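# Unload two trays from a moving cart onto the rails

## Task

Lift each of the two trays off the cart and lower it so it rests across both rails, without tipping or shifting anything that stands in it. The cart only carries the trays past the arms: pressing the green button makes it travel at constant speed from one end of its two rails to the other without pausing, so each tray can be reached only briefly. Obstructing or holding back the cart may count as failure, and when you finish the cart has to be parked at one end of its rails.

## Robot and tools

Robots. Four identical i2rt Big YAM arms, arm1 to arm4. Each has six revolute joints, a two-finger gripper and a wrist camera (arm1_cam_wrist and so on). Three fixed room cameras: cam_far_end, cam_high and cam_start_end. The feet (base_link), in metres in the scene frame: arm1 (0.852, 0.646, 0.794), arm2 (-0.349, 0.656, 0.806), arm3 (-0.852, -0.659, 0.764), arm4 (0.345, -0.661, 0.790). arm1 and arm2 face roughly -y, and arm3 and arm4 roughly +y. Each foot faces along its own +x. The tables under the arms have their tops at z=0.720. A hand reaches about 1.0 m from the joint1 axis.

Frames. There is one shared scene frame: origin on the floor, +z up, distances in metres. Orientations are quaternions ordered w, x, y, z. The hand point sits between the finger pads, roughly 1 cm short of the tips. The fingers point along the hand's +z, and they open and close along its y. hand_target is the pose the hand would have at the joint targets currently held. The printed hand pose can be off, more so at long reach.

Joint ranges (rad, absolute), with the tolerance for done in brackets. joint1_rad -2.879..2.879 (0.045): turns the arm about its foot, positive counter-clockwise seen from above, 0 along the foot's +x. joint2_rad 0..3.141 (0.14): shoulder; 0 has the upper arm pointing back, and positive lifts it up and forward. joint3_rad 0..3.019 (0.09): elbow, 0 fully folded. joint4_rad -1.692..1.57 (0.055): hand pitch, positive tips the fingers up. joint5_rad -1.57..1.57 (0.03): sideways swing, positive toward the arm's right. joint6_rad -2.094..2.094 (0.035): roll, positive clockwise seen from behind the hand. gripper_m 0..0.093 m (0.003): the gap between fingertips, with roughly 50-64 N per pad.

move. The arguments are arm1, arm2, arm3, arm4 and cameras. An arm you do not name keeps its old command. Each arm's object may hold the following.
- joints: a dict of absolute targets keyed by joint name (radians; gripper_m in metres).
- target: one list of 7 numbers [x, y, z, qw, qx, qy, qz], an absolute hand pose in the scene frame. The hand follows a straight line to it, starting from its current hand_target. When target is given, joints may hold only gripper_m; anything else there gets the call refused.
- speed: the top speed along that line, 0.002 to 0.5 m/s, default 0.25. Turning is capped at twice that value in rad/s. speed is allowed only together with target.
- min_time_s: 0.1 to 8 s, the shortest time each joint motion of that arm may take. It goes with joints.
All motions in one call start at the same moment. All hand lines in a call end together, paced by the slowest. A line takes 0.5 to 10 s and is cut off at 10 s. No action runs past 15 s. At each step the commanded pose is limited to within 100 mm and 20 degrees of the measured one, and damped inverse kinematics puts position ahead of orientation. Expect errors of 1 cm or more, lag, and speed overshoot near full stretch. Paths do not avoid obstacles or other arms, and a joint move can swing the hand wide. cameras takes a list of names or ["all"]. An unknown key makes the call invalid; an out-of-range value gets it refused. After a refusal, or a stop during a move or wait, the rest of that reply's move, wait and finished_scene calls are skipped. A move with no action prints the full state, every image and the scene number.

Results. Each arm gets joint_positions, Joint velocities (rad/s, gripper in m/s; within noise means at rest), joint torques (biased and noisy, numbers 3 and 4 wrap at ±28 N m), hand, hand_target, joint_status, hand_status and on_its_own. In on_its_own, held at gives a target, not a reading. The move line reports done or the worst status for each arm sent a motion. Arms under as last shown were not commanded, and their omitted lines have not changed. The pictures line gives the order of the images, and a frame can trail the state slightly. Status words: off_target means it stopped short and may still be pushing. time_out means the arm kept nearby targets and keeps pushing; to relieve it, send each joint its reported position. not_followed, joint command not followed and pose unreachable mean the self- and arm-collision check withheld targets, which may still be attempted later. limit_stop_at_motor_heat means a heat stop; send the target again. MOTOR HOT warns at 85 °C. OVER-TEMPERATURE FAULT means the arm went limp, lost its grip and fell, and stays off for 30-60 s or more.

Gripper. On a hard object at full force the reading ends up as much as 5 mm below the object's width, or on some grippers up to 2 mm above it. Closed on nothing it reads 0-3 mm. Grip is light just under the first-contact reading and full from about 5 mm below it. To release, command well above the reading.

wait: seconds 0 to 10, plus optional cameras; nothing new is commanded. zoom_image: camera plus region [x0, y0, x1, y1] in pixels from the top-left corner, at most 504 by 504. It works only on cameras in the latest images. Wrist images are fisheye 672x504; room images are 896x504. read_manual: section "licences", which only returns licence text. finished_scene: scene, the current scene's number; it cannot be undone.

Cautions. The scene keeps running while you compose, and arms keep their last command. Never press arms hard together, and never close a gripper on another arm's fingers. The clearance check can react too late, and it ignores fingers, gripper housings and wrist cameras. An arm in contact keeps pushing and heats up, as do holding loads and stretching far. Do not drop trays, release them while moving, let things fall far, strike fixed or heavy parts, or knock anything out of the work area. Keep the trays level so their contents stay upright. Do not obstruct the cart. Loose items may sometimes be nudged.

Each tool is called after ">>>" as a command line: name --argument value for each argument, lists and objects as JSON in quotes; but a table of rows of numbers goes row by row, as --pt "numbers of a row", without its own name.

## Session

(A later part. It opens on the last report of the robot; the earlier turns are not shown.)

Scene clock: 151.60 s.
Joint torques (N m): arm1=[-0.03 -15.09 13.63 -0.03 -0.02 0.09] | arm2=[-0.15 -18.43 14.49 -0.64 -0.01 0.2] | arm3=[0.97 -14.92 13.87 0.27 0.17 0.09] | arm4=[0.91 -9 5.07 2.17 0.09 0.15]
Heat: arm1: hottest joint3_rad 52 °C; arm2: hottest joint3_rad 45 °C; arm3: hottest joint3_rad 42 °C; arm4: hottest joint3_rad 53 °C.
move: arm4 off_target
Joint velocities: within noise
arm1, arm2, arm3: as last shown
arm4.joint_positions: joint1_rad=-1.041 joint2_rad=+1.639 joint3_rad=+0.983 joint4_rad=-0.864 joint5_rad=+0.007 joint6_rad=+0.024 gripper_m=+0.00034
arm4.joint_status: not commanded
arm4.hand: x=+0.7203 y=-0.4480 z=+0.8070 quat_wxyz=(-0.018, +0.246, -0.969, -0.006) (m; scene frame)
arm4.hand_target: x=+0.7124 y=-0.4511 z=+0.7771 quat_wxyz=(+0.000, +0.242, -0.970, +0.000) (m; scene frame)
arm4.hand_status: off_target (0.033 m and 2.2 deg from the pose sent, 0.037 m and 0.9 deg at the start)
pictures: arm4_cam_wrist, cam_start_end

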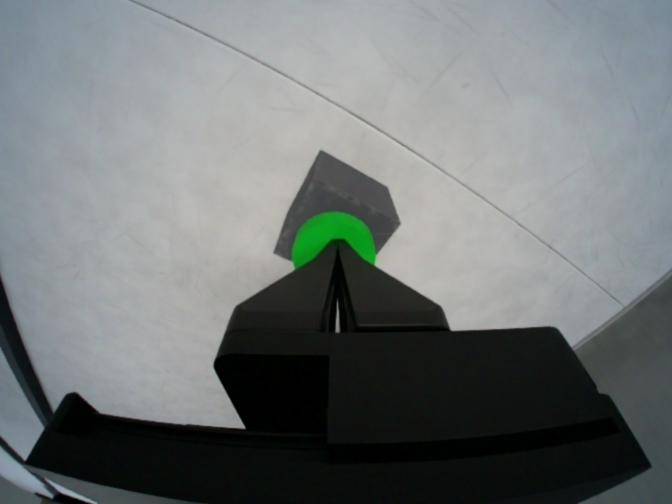

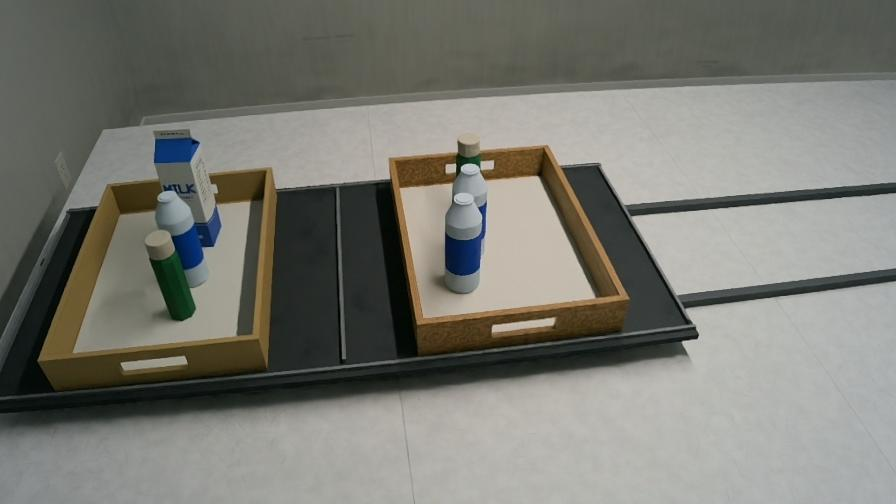

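Pressed; the cart moves. Raise arm4 and time it.

>>> move --arm4 '{"target":[0.6,-0.25,1.1,0,0,1,0],"joints":{"gripper_m":0.093}}' --cameras '["cam_start_end"]'

>>> wait --seconds 1 --cameras '["cam_start_end","arm2_cam_wrist","arm3_cam_wrist"]'

>>> wait --seconds 3 --cameras '["cam_start_end","cam_high","arm2_cam_wrist","arm3_cam_wrist"]'

>>> wait --seconds 2 --cameras '["cam_high","arm2_cam_wrist","arm3_cam_wrist"]'

>>> wait --seconds 2 --cameras '["cam_high","arm2_cam_wrist","arm3_cam_wrist"]'

>>> wait --seconds 2 --cameras '["cam_high","arm2_cam_wrist","arm3_cam_wrist"]'

>>> wait --seconds 2 --cameras '["cam_high","arm2_cam_wrist","arm3_cam_wrist"]'

>>> wait --seconds 2 --cameras '["cam_high","arm2_cam_wrist","arm3_cam_wrist"]'

>>> wait --seconds 2 --cameras '["cam_high","arm2_cam_wrist","arm3_cam_wrist"]'

Scene clock: 164.93 s.
Joint torques (N m): arm1=[0.03 -13.92 13.37 -0.13 0.01 0.05] | arm2=[-0.26 -18.43 14.46 -0.61 0 0.18] | arm3=[0.5 -15.33 13.86 0.29 0.12 0.08] | arm4=[0.56 -12.98 11.55 -0.25 0.17 0.2]
Heat: arm1: hottest joint3_rad 53 °C; arm2: hottest joint3_rad 46 °C; arm3: hottest joint3_rad 43 °C; arm4: hottest joint3_rad 52 °C.
move: arm4 done
Joint velocities: within noise
arm1, arm2, arm3: as last shown
arm4.joint_positions: joint1_rad=-0.526 joint2_rad=+1.573 joint3_rad=+1.705 joint4_rad=-1.693 joint5_rad=+0.013 joint6_rad=+1.015 gripper_m=+0.09291
arm4.joint_status: all done
arm4.hand: x=+0.5938 y=-0.2567 z=+1.0973 quat_wxyz=(+0.000, +0.010, -1.000, -0.001) (m; scene frame)
arm4.hand_target: x=+0.5999 y=-0.2501 z=+1.0999 quat_wxyz=(-0.001, +0.000, -1.000, -0.001) (m; scene frame)
arm4.hand_status: done (0.009 m and 1.1 deg from the pose sent, 0.374 m and 28.5 deg at the start; a joint's target at an end of its range on 19 of 74 steps)
pictures: cam_start_end

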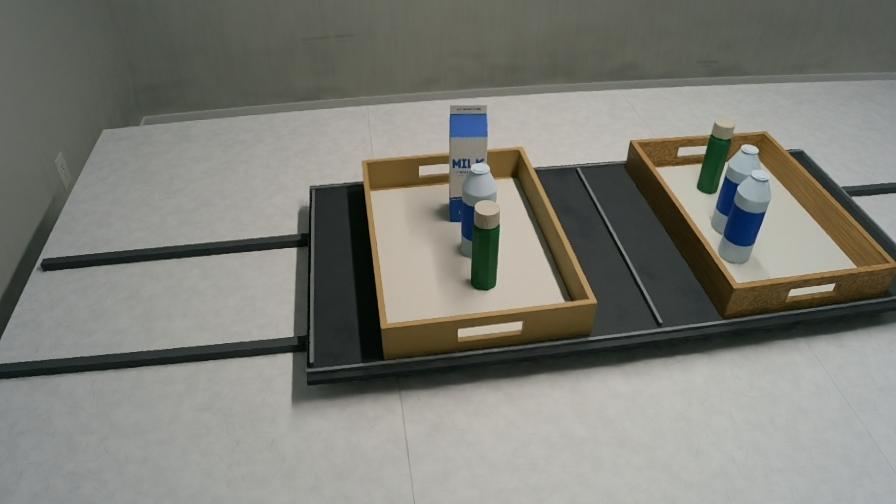

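Scene clock: 165.93 s.
Joint torques (N m): arm1=[1.32 -14.86 13.5 0.06 0.04 0.07] | arm2=[-0.15 -18.37 14.5 -0.65 -0.01 0.18] | arm3=[0.56 -14.97 13.87 0.14 0.12 0.08] | arm4=[0.21 -12.86 11.49 -0.31 0.17 0.21]
Heat: arm1: hottest joint3_rad 53 °C; arm2: hottest joint3_rad 47 °C; arm3: hottest joint3_rad 43 °C; arm4: hottest joint3_rad 52 °C.
Joint velocities: within noise
arm1.joint_positions: joint1_rad=-0.455 joint2_rad=+1.688 joint3_rad=+1.812 joint4_rad=-1.684 joint5_rad=+0.008 joint6_rad=+1.070 gripper_m=+0.09396
arm1.joint_status: not commanded
arm1.hand: x=+0.5997 y=+0.1934 z=+1.0872 quat_wxyz=(+0.000, -1.000, +0.000, +0.002) (m; scene frame)
arm1.hand_target: x=+0.6005 y=+0.1807 z=+1.0994 quat_wxyz=(-0.012, -1.000, +0.000, +0.007) (m; scene frame)
arm1.hand_status: not commanded
arm2.joint_positions: joint1_rad=-0.484 joint2_rad=+1.751 joint3_rad=+1.829 joint4_rad=-1.684 joint5_rad=-0.011 joint6_rad=+1.067 gripper_m=+0.09397
arm2.joint_status: not commanded
arm2.hand: x=-0.5943 y=+0.1885 z=+1.0799 quat_wxyz=(+0.015, -1.000, -0.005, -0.007) (m; scene frame)
arm2.hand_target: x=-0.5995 y=+0.1809 z=+1.0998 quat_wxyz=(-0.005, -1.000, +0.000, +0.003) (m; scene frame)
arm2.hand_status: not commanded
arm3.joint_positions: joint1_rad=-0.501 joint2_rad=+1.583 joint3_rad=+1.723 joint4_rad=-1.700 joint5_rad=+0.008 joint6_rad=+1.019 gripper_m=+0.09398
arm3.joint_status: not commanded
arm3.hand: x=-0.6076 y=-0.2547 z=+1.0822 quat_wxyz=(-0.004, +0.009, -1.000, -0.009) (m; scene frame)
arm3.hand_target: x=-0.6005 y=-0.2507 z=+1.0994 quat_wxyz=(-0.014, +0.000, -1.000, -0.024) (m; scene frame)
arm3.hand_status: not commanded
arm4.joint_positions: joint1_rad=-0.526 joint2_rad=+1.573 joint3_rad=+1.705 joint4_rad=-1.693 joint5_rad=+0.013 joint6_rad=+1.016 gripper_m=+0.09291
arm4.joint_status: all done
arm4.hand: x=+0.5938 y=-0.2567 z=+1.0973 quat_wxyz=(+0.000, +0.009, -1.000, -0.001) (m; scene frame)
arm4.hand_target: x=+0.5999 y=-0.2501 z=+1.0999 quat_wxyz=(-0.001, +0.000, -1.000, -0.001) (m; scene frame)
arm4.hand_status: done (0.009 m and 1.1 deg from the pose sent, 0.374 m and 28.5 deg at the start; a joint's target at an end of its range on 19 of 74 steps)
wait: 1.00 s; at rest by 0.27 s
pictures: arm2_cam_wrist, arm3_cam_wrist, cam_start_end

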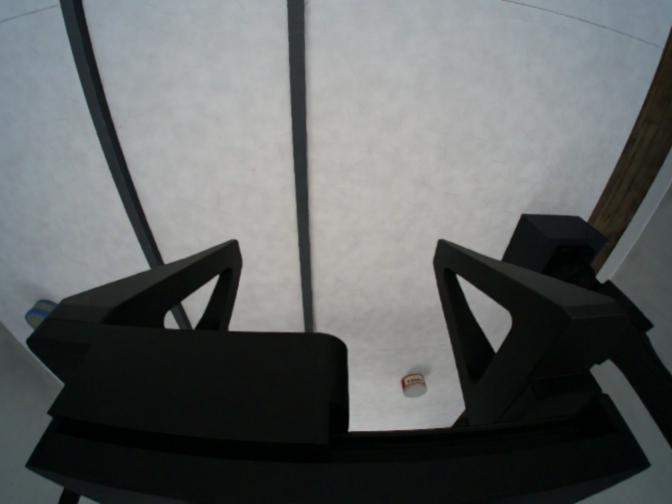

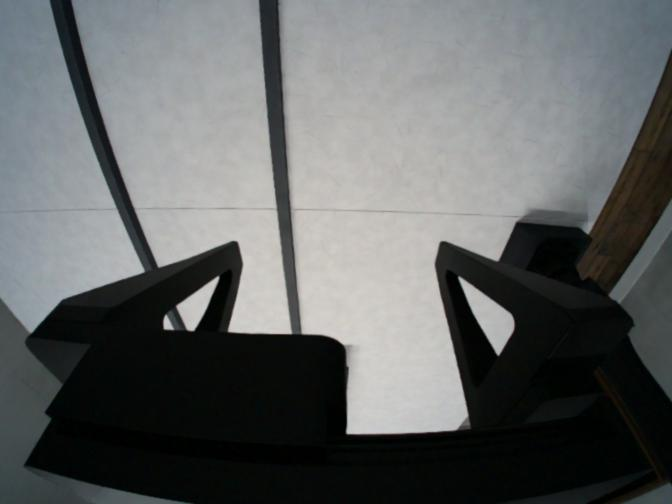

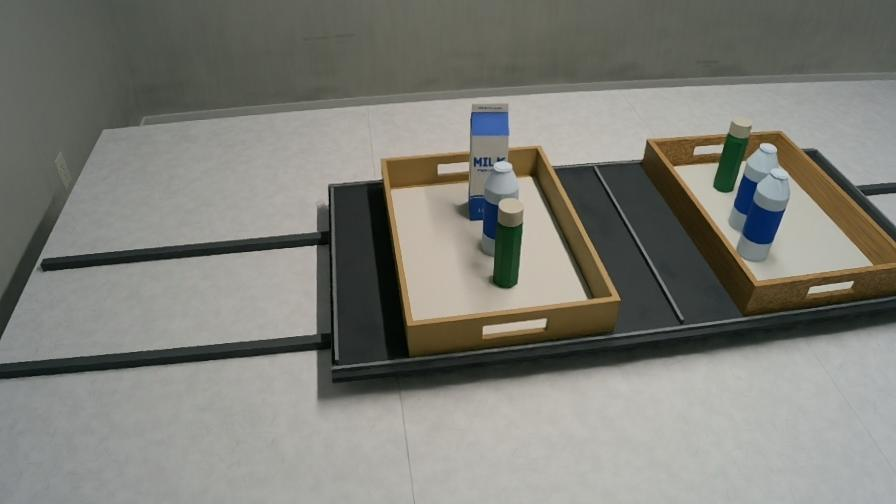

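Scene clock: 168.93 s.
Joint torques (N m): arm1=[-0.32 -14.33 13.57 -0.2 0 0.03] | arm2=[-0.09 -18.43 14.46 -0.58 0 0.19] | arm3=[0.79 -15.44 13.96 0.05 0.15 0.07] | arm4=[0.5 -12.92 11.51 -0.28 0.17 0.21]
Heat: arm1: hottest joint3_rad 53 °C; arm2: hottest joint3_rad 47 °C; arm3: hottest joint3_rad 43 °C; arm4: hottest joint3_rad 53 °C.
Joint velocities: within noise
arm1.joint_positions: joint1_rad=-0.455 joint2_rad=+1.688 joint3_rad=+1.812 joint4_rad=-1.684 joint5_rad=+0.008 joint6_rad=+1.070 gripper_m=+0.09396
arm1.joint_status: not commanded
arm1.hand: x=+0.5997 y=+0.1934 z=+1.0872 quat_wxyz=(+0.000, -1.000, +0.000, +0.002) (m; scene frame)
arm1.hand_target: x=+0.6005 y=+0.1807 z=+1.0994 quat_wxyz=(-0.012, -1.000, +0.000, +0.007) (m; scene frame)
arm1.hand_status: not commanded
arm2.joint_positions: joint1_rad=-0.484 joint2_rad=+1.751 joint3_rad=+1.829 joint4_rad=-1.684 joint5_rad=-0.011 joint6_rad=+1.067 gripper_m=+0.09397
arm2.joint_status: not commanded
arm2.hand: x=-0.5943 y=+0.1885 z=+1.0799 quat_wxyz=(+0.015, -1.000, -0.005, -0.007) (m; scene frame)
arm2.hand_target: x=-0.5995 y=+0.1809 z=+1.0998 quat_wxyz=(-0.005, -1.000, +0.000, +0.003) (m; scene frame)
arm2.hand_status: not commanded
arm3.joint_positions: joint1_rad=-0.501 joint2_rad=+1.583 joint3_rad=+1.723 joint4_rad=-1.700 joint5_rad=+0.008 joint6_rad=+1.019 gripper_m=+0.09398
arm3.joint_status: not commanded
arm3.hand: x=-0.6076 y=-0.2547 z=+1.0822 quat_wxyz=(-0.004, +0.009, -1.000, -0.009) (m; scene frame)
arm3.hand_target: x=-0.6005 y=-0.2507 z=+1.0994 quat_wxyz=(-0.014, +0.000, -1.000, -0.024) (m; scene frame)
arm3.hand_status: not commanded
arm4.joint_positions: joint1_rad=-0.526 joint2_rad=+1.573 joint3_rad=+1.705 joint4_rad=-1.693 joint5_rad=+0.013 joint6_rad=+1.016 gripper_m=+0.09291
arm4.joint_status: all done
arm4.hand: x=+0.5938 y=-0.2567 z=+1.0973 quat_wxyz=(+0.000, +0.009, -1.000, -0.001) (m; scene frame)
arm4.hand_target: x=+0.5999 y=-0.2501 z=+1.0999 quat_wxyz=(-0.001, +0.000, -1.000, -0.001) (m; scene frame)
arm4.hand_status: done (0.009 m and 1.1 deg from the pose sent, 0.374 m and 28.5 deg at the start; a joint's target at an end of its range on 19 of 74 steps)
wait: 3.00 s; at rest by 0.27 s
pictures: arm2_cam_wrist, arm3_cam_wrist, cam_high, cam_start_end

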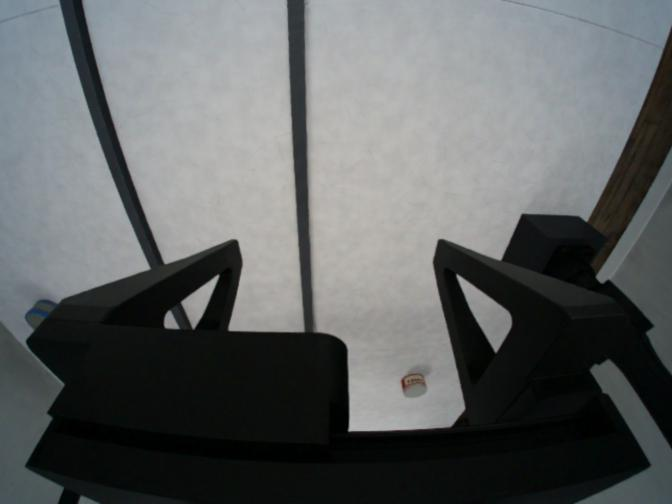

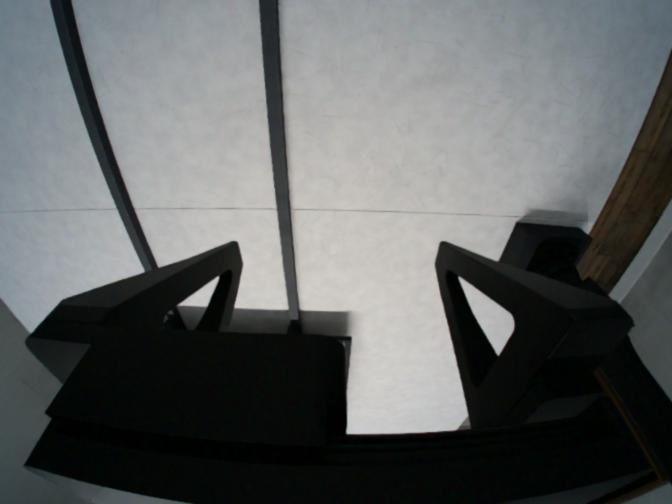

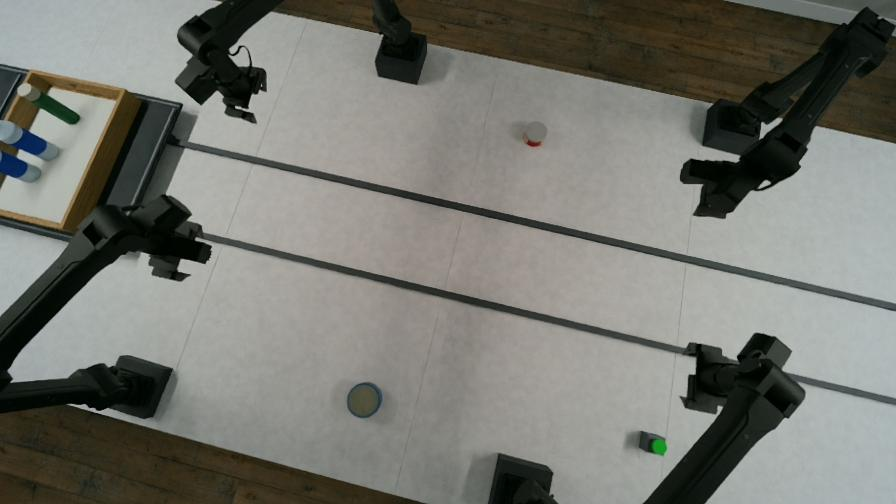

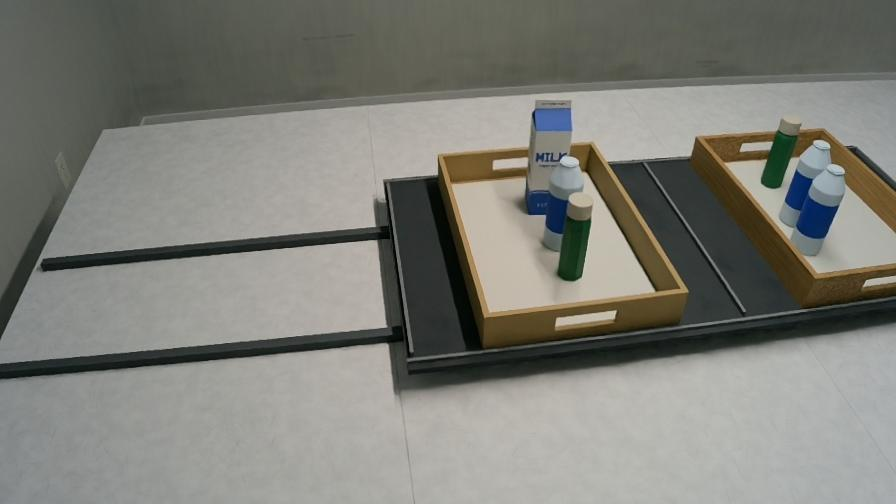

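Scene clock: 170.93 s.
Joint torques (N m): arm1=[0.5 -14.86 13.56 0.06 -0.03 0.08] | arm2=[-0.21 -18.32 14.43 -0.58 -0.01 0.19] | arm3=[0.67 -15.62 13.91 0.09 0.12 0.06] | arm4=[0.5 -12.81 11.52 -0.29 0.17 0.21]
Heat: arm1: hottest joint3_rad 53 °C; arm2: hottest joint3_rad 47 °C; arm3: hottest joint3_rad 43 °C; arm4: hottest joint3_rad 54 °C.
Joint velocities: within noise
arm1.joint_positions: joint1_rad=-0.455 joint2_rad=+1.688 joint3_rad=+1.812 joint4_rad=-1.684 joint5_rad=+0.008 joint6_rad=+1.070 gripper_m=+0.09396
arm1.joint_status: not commanded
arm1.hand: x=+0.5997 y=+0.1934 z=+1.0872 quat_wxyz=(+0.000, -1.000, +0.000, +0.002) (m; scene frame)
arm1.hand_target: x=+0.6005 y=+0.1807 z=+1.0994 quat_wxyz=(-0.012, -1.000, +0.000, +0.007) (m; scene frame)
arm1.hand_status: not commanded
arm2.joint_positions: joint1_rad=-0.484 joint2_rad=+1.751 joint3_rad=+1.829 joint4_rad=-1.684 joint5_rad=-0.011 joint6_rad=+1.067 gripper_m=+0.09397
arm2.joint_status: not commanded
arm2.hand: x=-0.5943 y=+0.1885 z=+1.0799 quat_wxyz=(+0.015, -1.000, -0.005, -0.007) (m; scene frame)
arm2.hand_target: x=-0.5995 y=+0.1809 z=+1.0998 quat_wxyz=(-0.005, -1.000, +0.000, +0.003) (m; scene frame)
arm2.hand_status: not commanded
arm3.joint_positions: joint1_rad=-0.501 joint2_rad=+1.583 joint3_rad=+1.723 joint4_rad=-1.700 joint5_rad=+0.008 joint6_rad=+1.019 gripper_m=+0.09398
arm3.joint_status: not commanded
arm3.hand: x=-0.6076 y=-0.2547 z=+1.0822 quat_wxyz=(-0.004, +0.009, -1.000, -0.009) (m; scene frame)
arm3.hand_target: x=-0.6005 y=-0.2507 z=+1.0994 quat_wxyz=(-0.014, +0.000, -1.000, -0.024) (m; scene frame)
arm3.hand_status: not commanded
arm4.joint_positions: joint1_rad=-0.526 joint2_rad=+1.573 joint3_rad=+1.705 joint4_rad=-1.693 joint5_rad=+0.013 joint6_rad=+1.016 gripper_m=+0.09291
arm4.joint_status: all done
arm4.hand: x=+0.5938 y=-0.2567 z=+1.0973 quat_wxyz=(+0.000, +0.009, -1.000, -0.001) (m; scene frame)
arm4.hand_target: x=+0.5999 y=-0.2501 z=+1.0999 quat_wxyz=(-0.001, +0.000, -1.000, -0.001) (m; scene frame)
arm4.hand_status: done (0.009 m and 1.1 deg from the pose sent, 0.374 m and 28.5 deg at the start; a joint's target at an end of its range on 19 of 74 steps)
wait: 2.00 s; at rest by 0.27 s
pictures: arm2_cam_wrist, arm3_cam_wrist, cam_high

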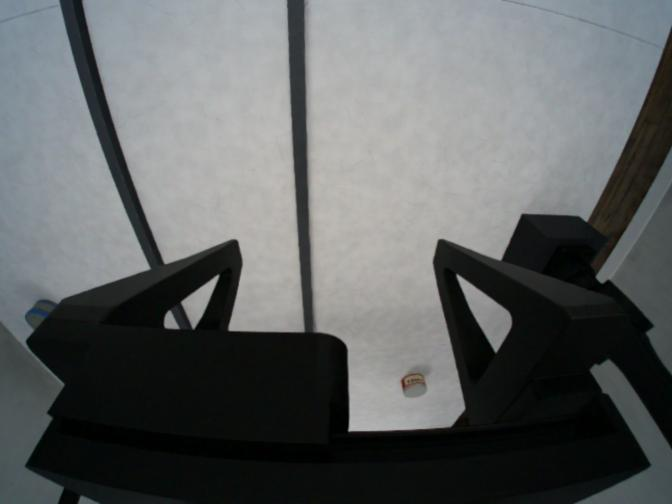

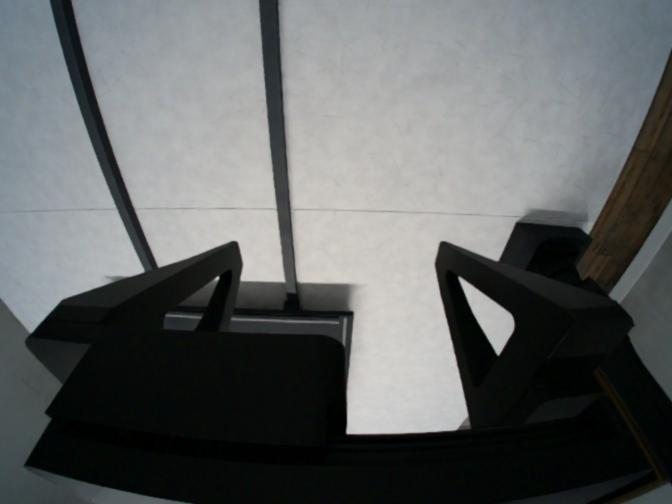

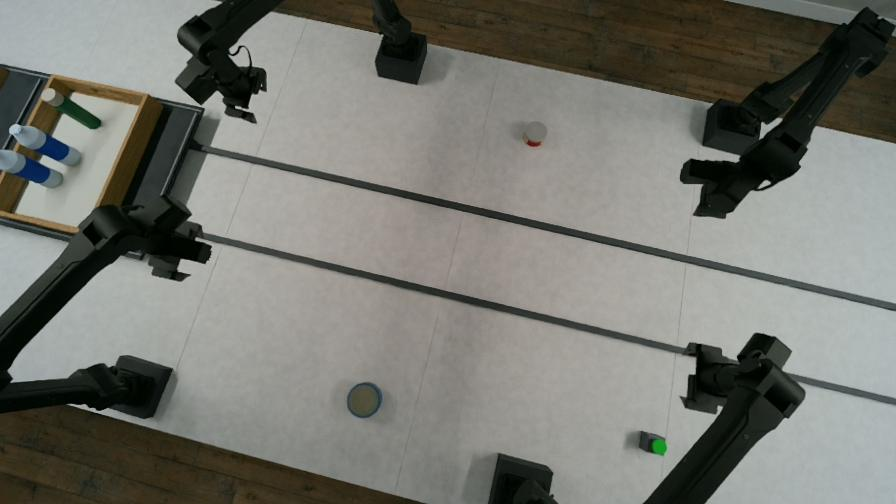

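Scene clock: 172.93 s.
Joint torques (N m): arm1=[0.5 -14.21 13.68 0.01 -0.02 0.06] | arm2=[-0.15 -18.32 14.48 -0.58 -0.01 0.2] | arm3=[1.14 -15.33 14.15 0.1 0.12 0.08] | arm4=[0.44 -12.75 11.51 -0.29 0.17 0.19]
Heat: arm1: hottest joint3_rad 53 °C; arm2: hottest joint3_rad 47 °C; arm3: hottest joint3_rad 44 °C; arm4: hottest joint3_rad 55 °C.
Joint velocities: within noise
arm1.joint_positions: joint1_rad=-0.455 joint2_rad=+1.688 joint3_rad=+1.812 joint4_rad=-1.684 joint5_rad=+0.008 joint6_rad=+1.070 gripper_m=+0.09396
arm1.joint_status: not commanded
arm1.hand: x=+0.5997 y=+0.1934 z=+1.0872 quat_wxyz=(+0.000, -1.000, +0.000, +0.002) (m; scene frame)
arm1.hand_target: x=+0.6005 y=+0.1807 z=+1.0994 quat_wxyz=(-0.012, -1.000, +0.000, +0.007) (m; scene frame)
arm1.hand_status: not commanded
arm2.joint_positions: joint1_rad=-0.484 joint2_rad=+1.751 joint3_rad=+1.829 joint4_rad=-1.684 joint5_rad=-0.011 joint6_rad=+1.067 gripper_m=+0.09397
arm2.joint_status: not commanded
arm2.hand: x=-0.5943 y=+0.1885 z=+1.0799 quat_wxyz=(+0.015, -1.000, -0.005, -0.007) (m; scene frame)
arm2.hand_target: x=-0.5995 y=+0.1809 z=+1.0998 quat_wxyz=(-0.005, -1.000, +0.000, +0.003) (m; scene frame)
arm2.hand_status: not commanded
arm3.joint_positions: joint1_rad=-0.501 joint2_rad=+1.583 joint3_rad=+1.723 joint4_rad=-1.700 joint5_rad=+0.008 joint6_rad=+1.019 gripper_m=+0.09398
arm3.joint_status: not commanded
arm3.hand: x=-0.6076 y=-0.2547 z=+1.0822 quat_wxyz=(-0.004, +0.009, -1.000, -0.009) (m; scene frame)
arm3.hand_target: x=-0.6005 y=-0.2507 z=+1.0994 quat_wxyz=(-0.014, +0.000, -1.000, -0.024) (m; scene frame)
arm3.hand_status: not commanded
arm4.joint_positions: joint1_rad=-0.526 joint2_rad=+1.573 joint3_rad=+1.705 joint4_rad=-1.693 joint5_rad=+0.013 joint6_rad=+1.016 gripper_m=+0.09291
arm4.joint_status: all done
arm4.hand: x=+0.5938 y=-0.2567 z=+1.0973 quat_wxyz=(+0.000, +0.009, -1.000, -0.001) (m; scene frame)
arm4.hand_target: x=+0.5999 y=-0.2501 z=+1.0999 quat_wxyz=(-0.001, +0.000, -1.000, -0.001) (m; scene frame)
arm4.hand_status: done (0.009 m and 1.1 deg from the pose sent, 0.374 m and 28.5 deg at the start; a joint's target at an end of its range on 19 of 74 steps)
wait: 2.00 s; at rest by 0.27 s
pictures: arm2_cam_wrist, arm3_cam_wrist, cam_high

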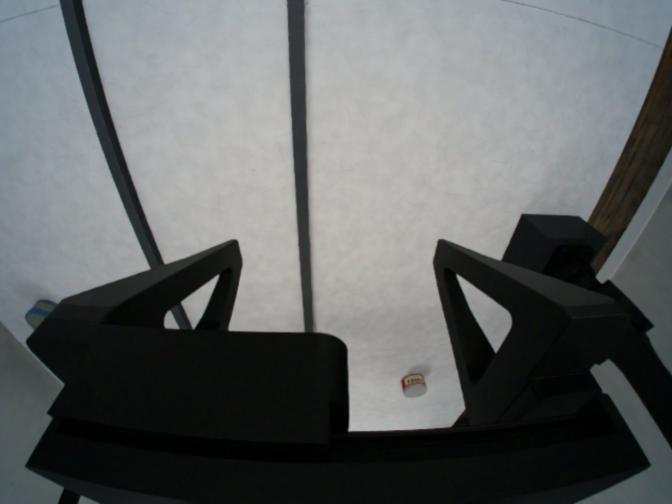

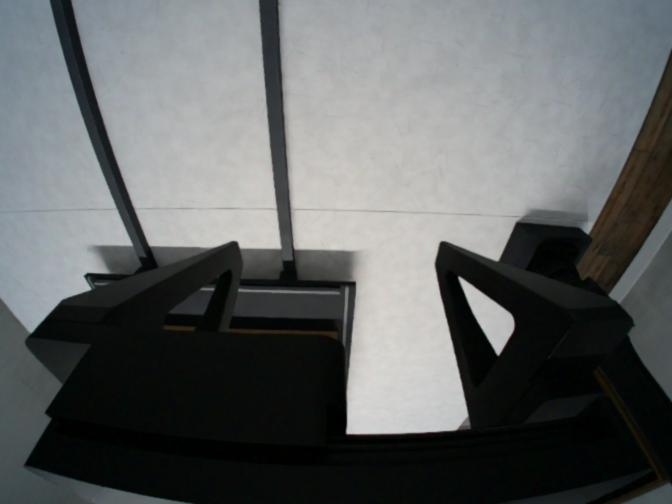

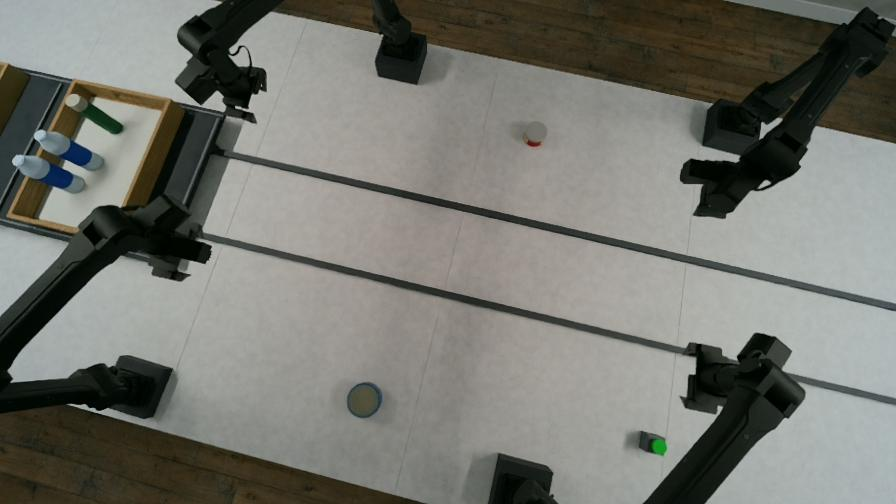

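Scene clock: 174.93 s.
Joint torques (N m): arm1=[0.21 -15.03 13.64 -0.05 -0.02 0.06] | arm2=[-0.21 -18.43 14.54 -0.64 -0.01 0.19] | arm3=[0.73 -15.74 14.04 0.05 0.11 0.1] | arm4=[0.5 -12.86 11.51 -0.27 0.17 0.21]
Heat: arm1: hottest joint3_rad 53 °C; arm2: hottest joint3_rad 47 °C; arm3: hottest joint3_rad 44 °C; arm4: hottest joint3_rad 56 °C.
Joint velocities: within noise
arm1.joint_positions: joint1_rad=-0.455 joint2_rad=+1.688 joint3_rad=+1.812 joint4_rad=-1.684 joint5_rad=+0.008 joint6_rad=+1.070 gripper_m=+0.09396
arm1.joint_status: not commanded
arm1.hand: x=+0.5997 y=+0.1934 z=+1.0872 quat_wxyz=(+0.000, -1.000, +0.000, +0.002) (m; scene frame)
arm1.hand_target: x=+0.6005 y=+0.1807 z=+1.0994 quat_wxyz=(-0.012, -1.000, +0.000, +0.007) (m; scene frame)
arm1.hand_status: not commanded
arm2.joint_positions: joint1_rad=-0.484 joint2_rad=+1.751 joint3_rad=+1.829 joint4_rad=-1.684 joint5_rad=-0.011 joint6_rad=+1.067 gripper_m=+0.09397
arm2.joint_status: not commanded
arm2.hand: x=-0.5943 y=+0.1885 z=+1.0799 quat_wxyz=(+0.015, -1.000, -0.005, -0.007) (m; scene frame)
arm2.hand_target: x=-0.5995 y=+0.1809 z=+1.0998 quat_wxyz=(-0.005, -1.000, +0.000, +0.003) (m; scene frame)
arm2.hand_status: not commanded
arm3.joint_positions: joint1_rad=-0.501 joint2_rad=+1.583 joint3_rad=+1.723 joint4_rad=-1.700 joint5_rad=+0.008 joint6_rad=+1.019 gripper_m=+0.09398
arm3.joint_status: not commanded
arm3.hand: x=-0.6076 y=-0.2547 z=+1.0822 quat_wxyz=(-0.004, +0.009, -1.000, -0.009) (m; scene frame)
arm3.hand_target: x=-0.6005 y=-0.2507 z=+1.0994 quat_wxyz=(-0.014, +0.000, -1.000, -0.024) (m; scene frame)
arm3.hand_status: not commanded
arm4.joint_positions: joint1_rad=-0.526 joint2_rad=+1.573 joint3_rad=+1.705 joint4_rad=-1.693 joint5_rad=+0.013 joint6_rad=+1.016 gripper_m=+0.09291
arm4.joint_status: all done
arm4.hand: x=+0.5938 y=-0.2567 z=+1.0973 quat_wxyz=(+0.000, +0.009, -1.000, -0.001) (m; scene frame)
arm4.hand_target: x=+0.5999 y=-0.2501 z=+1.0999 quat_wxyz=(-0.001, +0.000, -1.000, -0.001) (m; scene frame)
arm4.hand_status: done (0.009 m and 1.1 deg from the pose sent, 0.374 m and 28.5 deg at the start; a joint's target at an end of its range on 19 of 74 steps)
wait: 2.00 s; at rest by 0.27 s
pictures: arm2_cam_wrist, arm3_cam_wrist, cam_high

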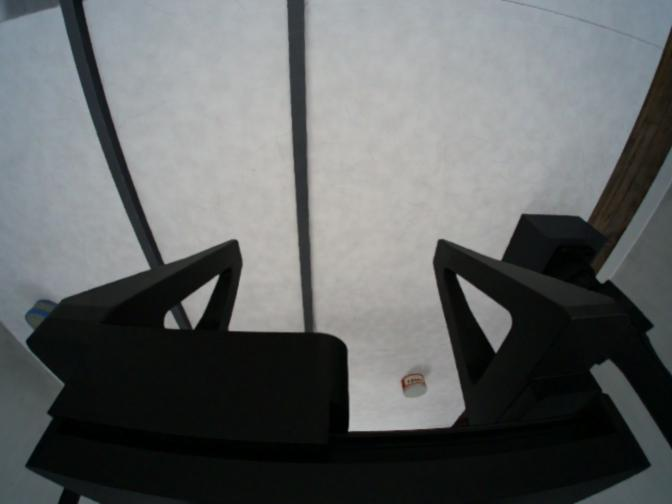

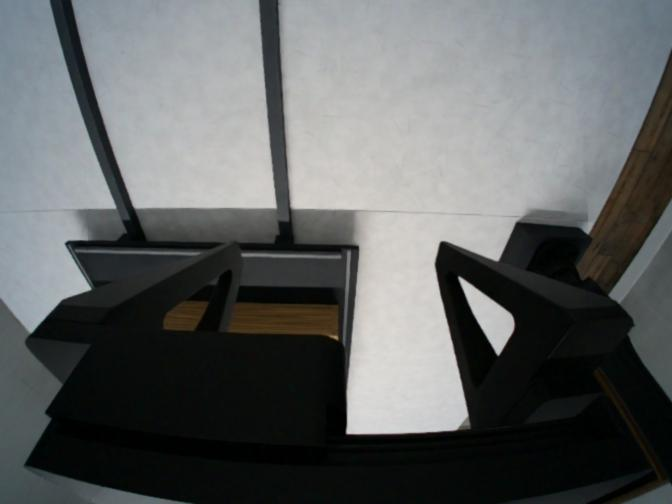

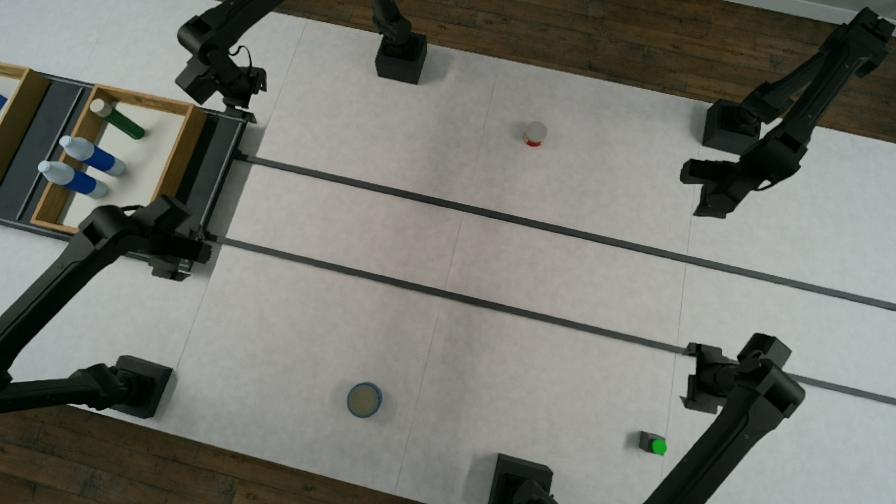

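Scene clock: 176.93 s.
Joint torques (N m): arm1=[0.56 -14.8 13.56 0.06 0 0.08] | arm2=[-0.09 -18.32 14.5 -0.64 0 0.19] | arm3=[0.79 -15.5 14.01 0.16 0.13 0.11] | arm4=[0.32 -12.98 11.51 -0.31 0.15 0.2]
Heat: arm1: hottest joint3_rad 53 °C; arm2: hottest joint3_rad 47 °C; arm3: hottest joint3_rad 44 °C; arm4: hottest joint3_rad 56 °C.
Joint velocities: within noise
arm1.joint_positions: joint1_rad=-0.455 joint2_rad=+1.688 joint3_rad=+1.812 joint4_rad=-1.684 joint5_rad=+0.008 joint6_rad=+1.070 gripper_m=+0.09396
arm1.joint_status: not commanded
arm1.hand: x=+0.5997 y=+0.1934 z=+1.0872 quat_wxyz=(+0.000, -1.000, +0.000, +0.002) (m; scene frame)
arm1.hand_target: x=+0.6005 y=+0.1807 z=+1.0994 quat_wxyz=(-0.012, -1.000, +0.000, +0.007) (m; scene frame)
arm1.hand_status: not commanded
arm2.joint_positions: joint1_rad=-0.484 joint2_rad=+1.751 joint3_rad=+1.829 joint4_rad=-1.684 joint5_rad=-0.011 joint6_rad=+1.067 gripper_m=+0.09397
arm2.joint_status: not commanded
arm2.hand: x=-0.5943 y=+0.1885 z=+1.0799 quat_wxyz=(+0.015, -1.000, -0.005, -0.007) (m; scene frame)
arm2.hand_target: x=-0.5995 y=+0.1809 z=+1.0998 quat_wxyz=(-0.005, -1.000, +0.000, +0.003) (m; scene frame)
arm2.hand_status: not commanded
arm3.joint_positions: joint1_rad=-0.501 joint2_rad=+1.583 joint3_rad=+1.723 joint4_rad=-1.700 joint5_rad=+0.008 joint6_rad=+1.019 gripper_m=+0.09398
arm3.joint_status: not commanded
arm3.hand: x=-0.6076 y=-0.2547 z=+1.0822 quat_wxyz=(-0.004, +0.009, -1.000, -0.009) (m; scene frame)
arm3.hand_target: x=-0.6005 y=-0.2507 z=+1.0994 quat_wxyz=(-0.014, +0.000, -1.000, -0.024) (m; scene frame)
arm3.hand_status: not commanded
arm4.joint_positions: joint1_rad=-0.526 joint2_rad=+1.573 joint3_rad=+1.705 joint4_rad=-1.693 joint5_rad=+0.013 joint6_rad=+1.016 gripper_m=+0.09291
arm4.joint_status: all done
arm4.hand: x=+0.5938 y=-0.2567 z=+1.0973 quat_wxyz=(+0.000, +0.009, -1.000, -0.001) (m; scene frame)
arm4.hand_target: x=+0.5999 y=-0.2501 z=+1.0999 quat_wxyz=(-0.001, +0.000, -1.000, -0.001) (m; scene frame)
arm4.hand_status: done (0.009 m and 1.1 deg from the pose sent, 0.374 m and 28.5 deg at the start; a joint's target at an end of its range on 19 of 74 steps)
wait: 2.00 s; at rest by 0.27 s
pictures: arm2_cam_wrist, arm3_cam_wrist, cam_high

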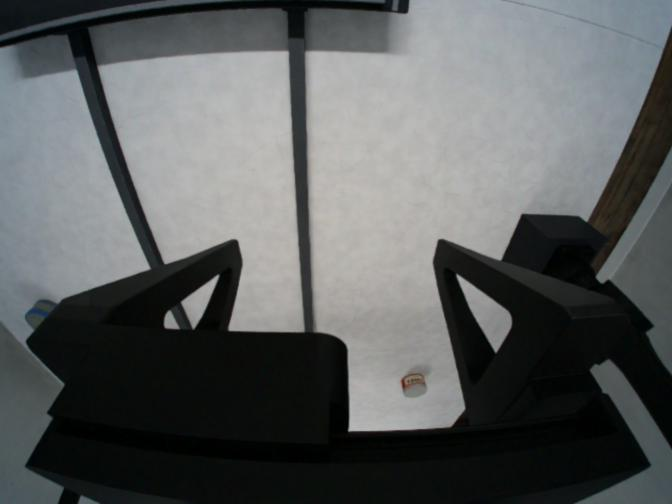

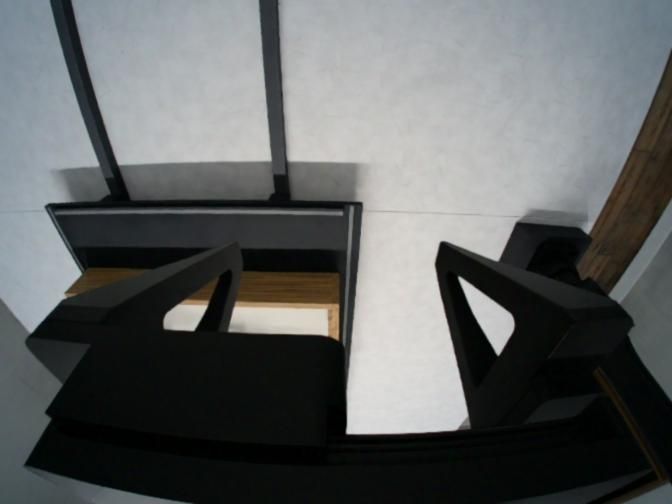

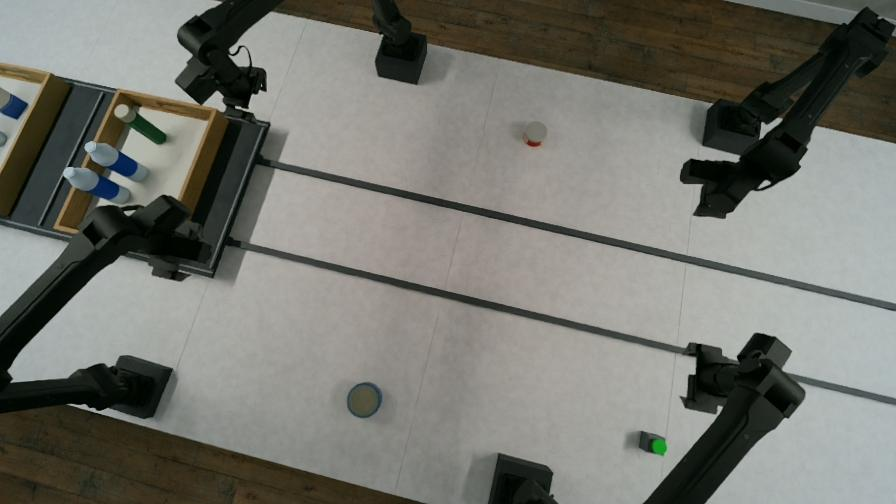

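Scene clock: 178.93 s.
Joint torques (N m): arm1=[0.15 -15.33 13.65 -0.12 0.02 0.11] | arm2=[0.09 -18.2 14.57 -0.62 -0.02 0.2] | arm3=[0.44 -15.09 14 0.16 0.05 0.11] | arm4=[0.5 -12.86 11.51 -0.31 0.17 0.21]
Heat: arm1: hottest joint3_rad 53 °C; arm2: hottest joint3_rad 47 °C; arm3: hottest joint3_rad 44 °C; arm4: hottest joint3_rad 57 °C.
Joint velocities: within noise
arm1.joint_positions: joint1_rad=-0.455 joint2_rad=+1.688 joint3_rad=+1.812 joint4_rad=-1.684 joint5_rad=+0.008 joint6_rad=+1.070 gripper_m=+0.09396
arm1.joint_status: not commanded
arm1.hand: x=+0.5997 y=+0.1934 z=+1.0872 quat_wxyz=(+0.000, -1.000, +0.000, +0.002) (m; scene frame)
arm1.hand_target: x=+0.6005 y=+0.1807 z=+1.0994 quat_wxyz=(-0.012, -1.000, +0.000, +0.007) (m; scene frame)
arm1.hand_status: not commanded
arm2.joint_positions: joint1_rad=-0.484 joint2_rad=+1.751 joint3_rad=+1.829 joint4_rad=-1.684 joint5_rad=-0.011 joint6_rad=+1.067 gripper_m=+0.09397
arm2.joint_status: not commanded
arm2.hand: x=-0.5943 y=+0.1885 z=+1.0799 quat_wxyz=(+0.015, -1.000, -0.005, -0.007) (m; scene frame)
arm2.hand_target: x=-0.5995 y=+0.1809 z=+1.0998 quat_wxyz=(-0.005, -1.000, +0.000, +0.003) (m; scene frame)
arm2.hand_status: not commanded
arm3.joint_positions: joint1_rad=-0.501 joint2_rad=+1.583 joint3_rad=+1.723 joint4_rad=-1.700 joint5_rad=+0.008 joint6_rad=+1.019 gripper_m=+0.09398
arm3.joint_status: not commanded
arm3.hand: x=-0.6076 y=-0.2547 z=+1.0822 quat_wxyz=(-0.004, +0.009, -1.000, -0.009) (m; scene frame)
arm3.hand_target: x=-0.6005 y=-0.2507 z=+1.0994 quat_wxyz=(-0.014, +0.000, -1.000, -0.024) (m; scene frame)
arm3.hand_status: not commanded
arm4.joint_positions: joint1_rad=-0.526 joint2_rad=+1.573 joint3_rad=+1.705 joint4_rad=-1.693 joint5_rad=+0.013 joint6_rad=+1.016 gripper_m=+0.09291
arm4.joint_status: all done
arm4.hand: x=+0.5938 y=-0.2567 z=+1.0973 quat_wxyz=(+0.000, +0.009, -1.000, -0.001) (m; scene frame)
arm4.hand_target: x=+0.5999 y=-0.2501 z=+1.0999 quat_wxyz=(-0.001, +0.000, -1.000, -0.001) (m; scene frame)
arm4.hand_status: done (0.009 m and 1.1 deg from the pose sent, 0.374 m and 28.5 deg at the start; a joint's target at an end of its range on 19 of 74 steps)
wait: 2.00 s; at rest by 0.27 s
pictures: arm2_cam_wrist, arm3_cam_wrist, cam_high

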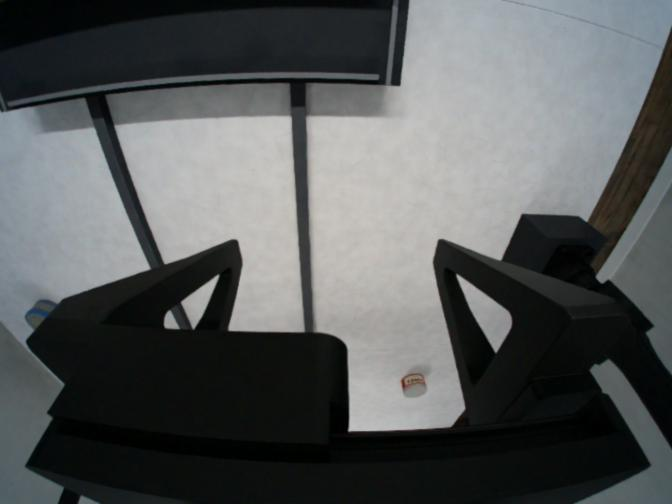

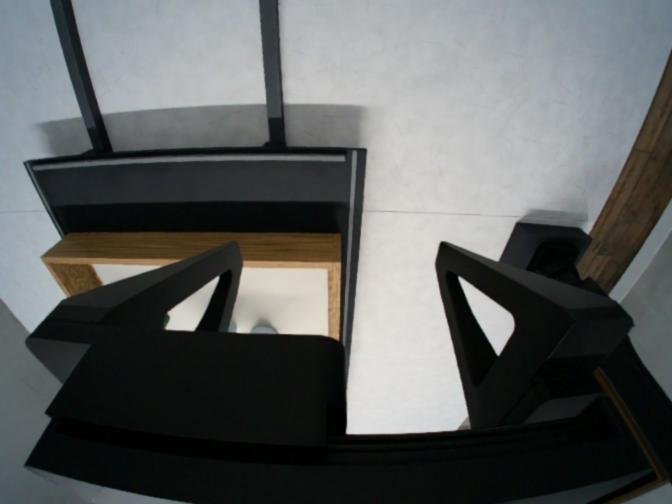

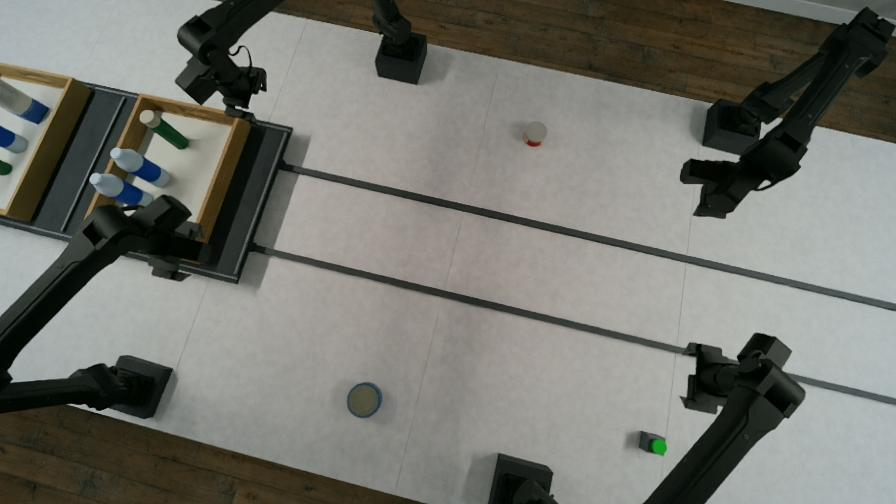

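Scene clock: 180.93 s.
Joint torques (N m): arm1=[0.79 -14.33 13.61 -0.05 -0.02 0.07] | arm2=[0.09 -18.26 14.48 -0.61 -0.01 0.2] | arm3=[0.79 -15.21 13.87 0.13 0.1 0.1] | arm4=[0.44 -12.98 11.55 -0.27 0.16 0.2]
Heat: arm1: hottest joint3_rad 53 °C; arm2: hottest joint3_rad 48 °C; arm3: hottest joint3_rad 44 °C; arm4: hottest joint3_rad 57 °C.
Joint velocities: within noise
arm1.joint_positions: joint1_rad=-0.455 joint2_rad=+1.688 joint3_rad=+1.812 joint4_rad=-1.684 joint5_rad=+0.008 joint6_rad=+1.070 gripper_m=+0.09396
arm1.joint_status: not commanded
arm1.hand: x=+0.5997 y=+0.1934 z=+1.0872 quat_wxyz=(+0.000, -1.000, +0.000, +0.002) (m; scene frame)
arm1.hand_target: x=+0.6005 y=+0.1807 z=+1.0994 quat_wxyz=(-0.012, -1.000, +0.000, +0.007) (m; scene frame)
arm1.hand_status: not commanded
arm2.joint_positions: joint1_rad=-0.484 joint2_rad=+1.751 joint3_rad=+1.829 joint4_rad=-1.684 joint5_rad=-0.011 joint6_rad=+1.067 gripper_m=+0.09397
arm2.joint_status: not commanded
arm2.hand: x=-0.5943 y=+0.1885 z=+1.0799 quat_wxyz=(+0.015, -1.000, -0.005, -0.007) (m; scene frame)
arm2.hand_target: x=-0.5995 y=+0.1809 z=+1.0998 quat_wxyz=(-0.005, -1.000, +0.000, +0.003) (m; scene frame)
arm2.hand_status: not commanded
arm3.joint_positions: joint1_rad=-0.501 joint2_rad=+1.583 joint3_rad=+1.723 joint4_rad=-1.700 joint5_rad=+0.008 joint6_rad=+1.019 gripper_m=+0.09398
arm3.joint_status: not commanded
arm3.hand: x=-0.6076 y=-0.2547 z=+1.0822 quat_wxyz=(-0.004, +0.009, -1.000, -0.009) (m; scene frame)
arm3.hand_target: x=-0.6005 y=-0.2507 z=+1.0994 quat_wxyz=(-0.014, +0.000, -1.000, -0.024) (m; scene frame)
arm3.hand_status: not commanded
arm4.joint_positions: joint1_rad=-0.526 joint2_rad=+1.573 joint3_rad=+1.705 joint4_rad=-1.693 joint5_rad=+0.013 joint6_rad=+1.016 gripper_m=+0.09291
arm4.joint_status: all done
arm4.hand: x=+0.5938 y=-0.2567 z=+1.0973 quat_wxyz=(+0.000, +0.009, -1.000, -0.001) (m; scene frame)
arm4.hand_target: x=+0.5999 y=-0.2501 z=+1.0999 quat_wxyz=(-0.001, +0.000, -1.000, -0.001) (m; scene frame)
arm4.hand_status: done (0.009 m and 1.1 deg from the pose sent, 0.374 m and 28.5 deg at the start; a joint's target at an end of its range on 19 of 74 steps)
wait: 2.00 s; at rest by 0.27 s
pictures: arm2_cam_wrist, arm3_cam_wrist, cam_high

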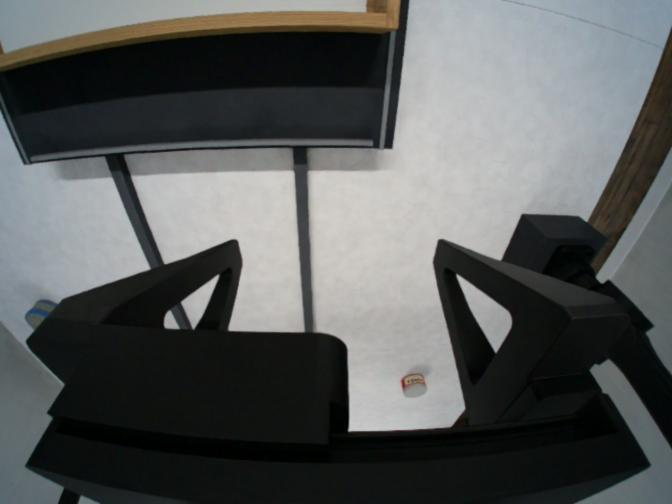

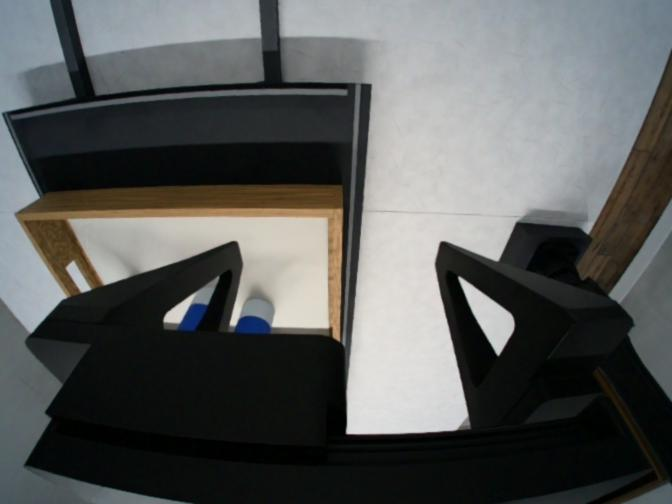

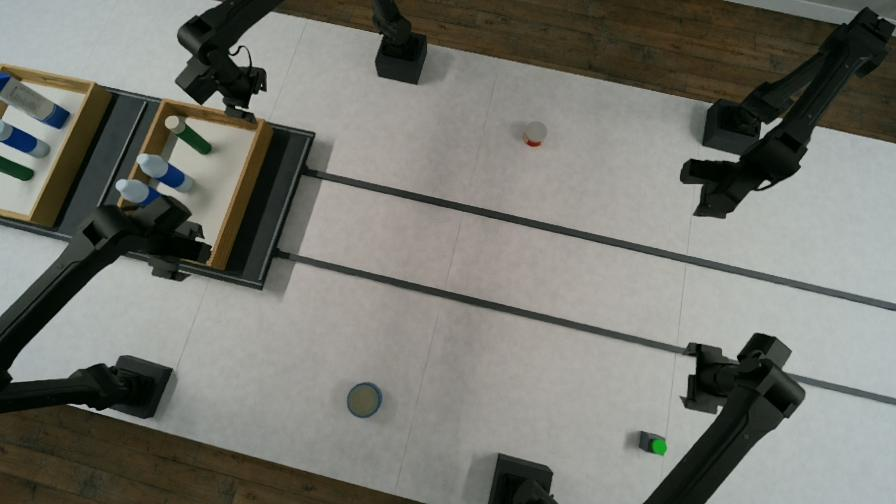

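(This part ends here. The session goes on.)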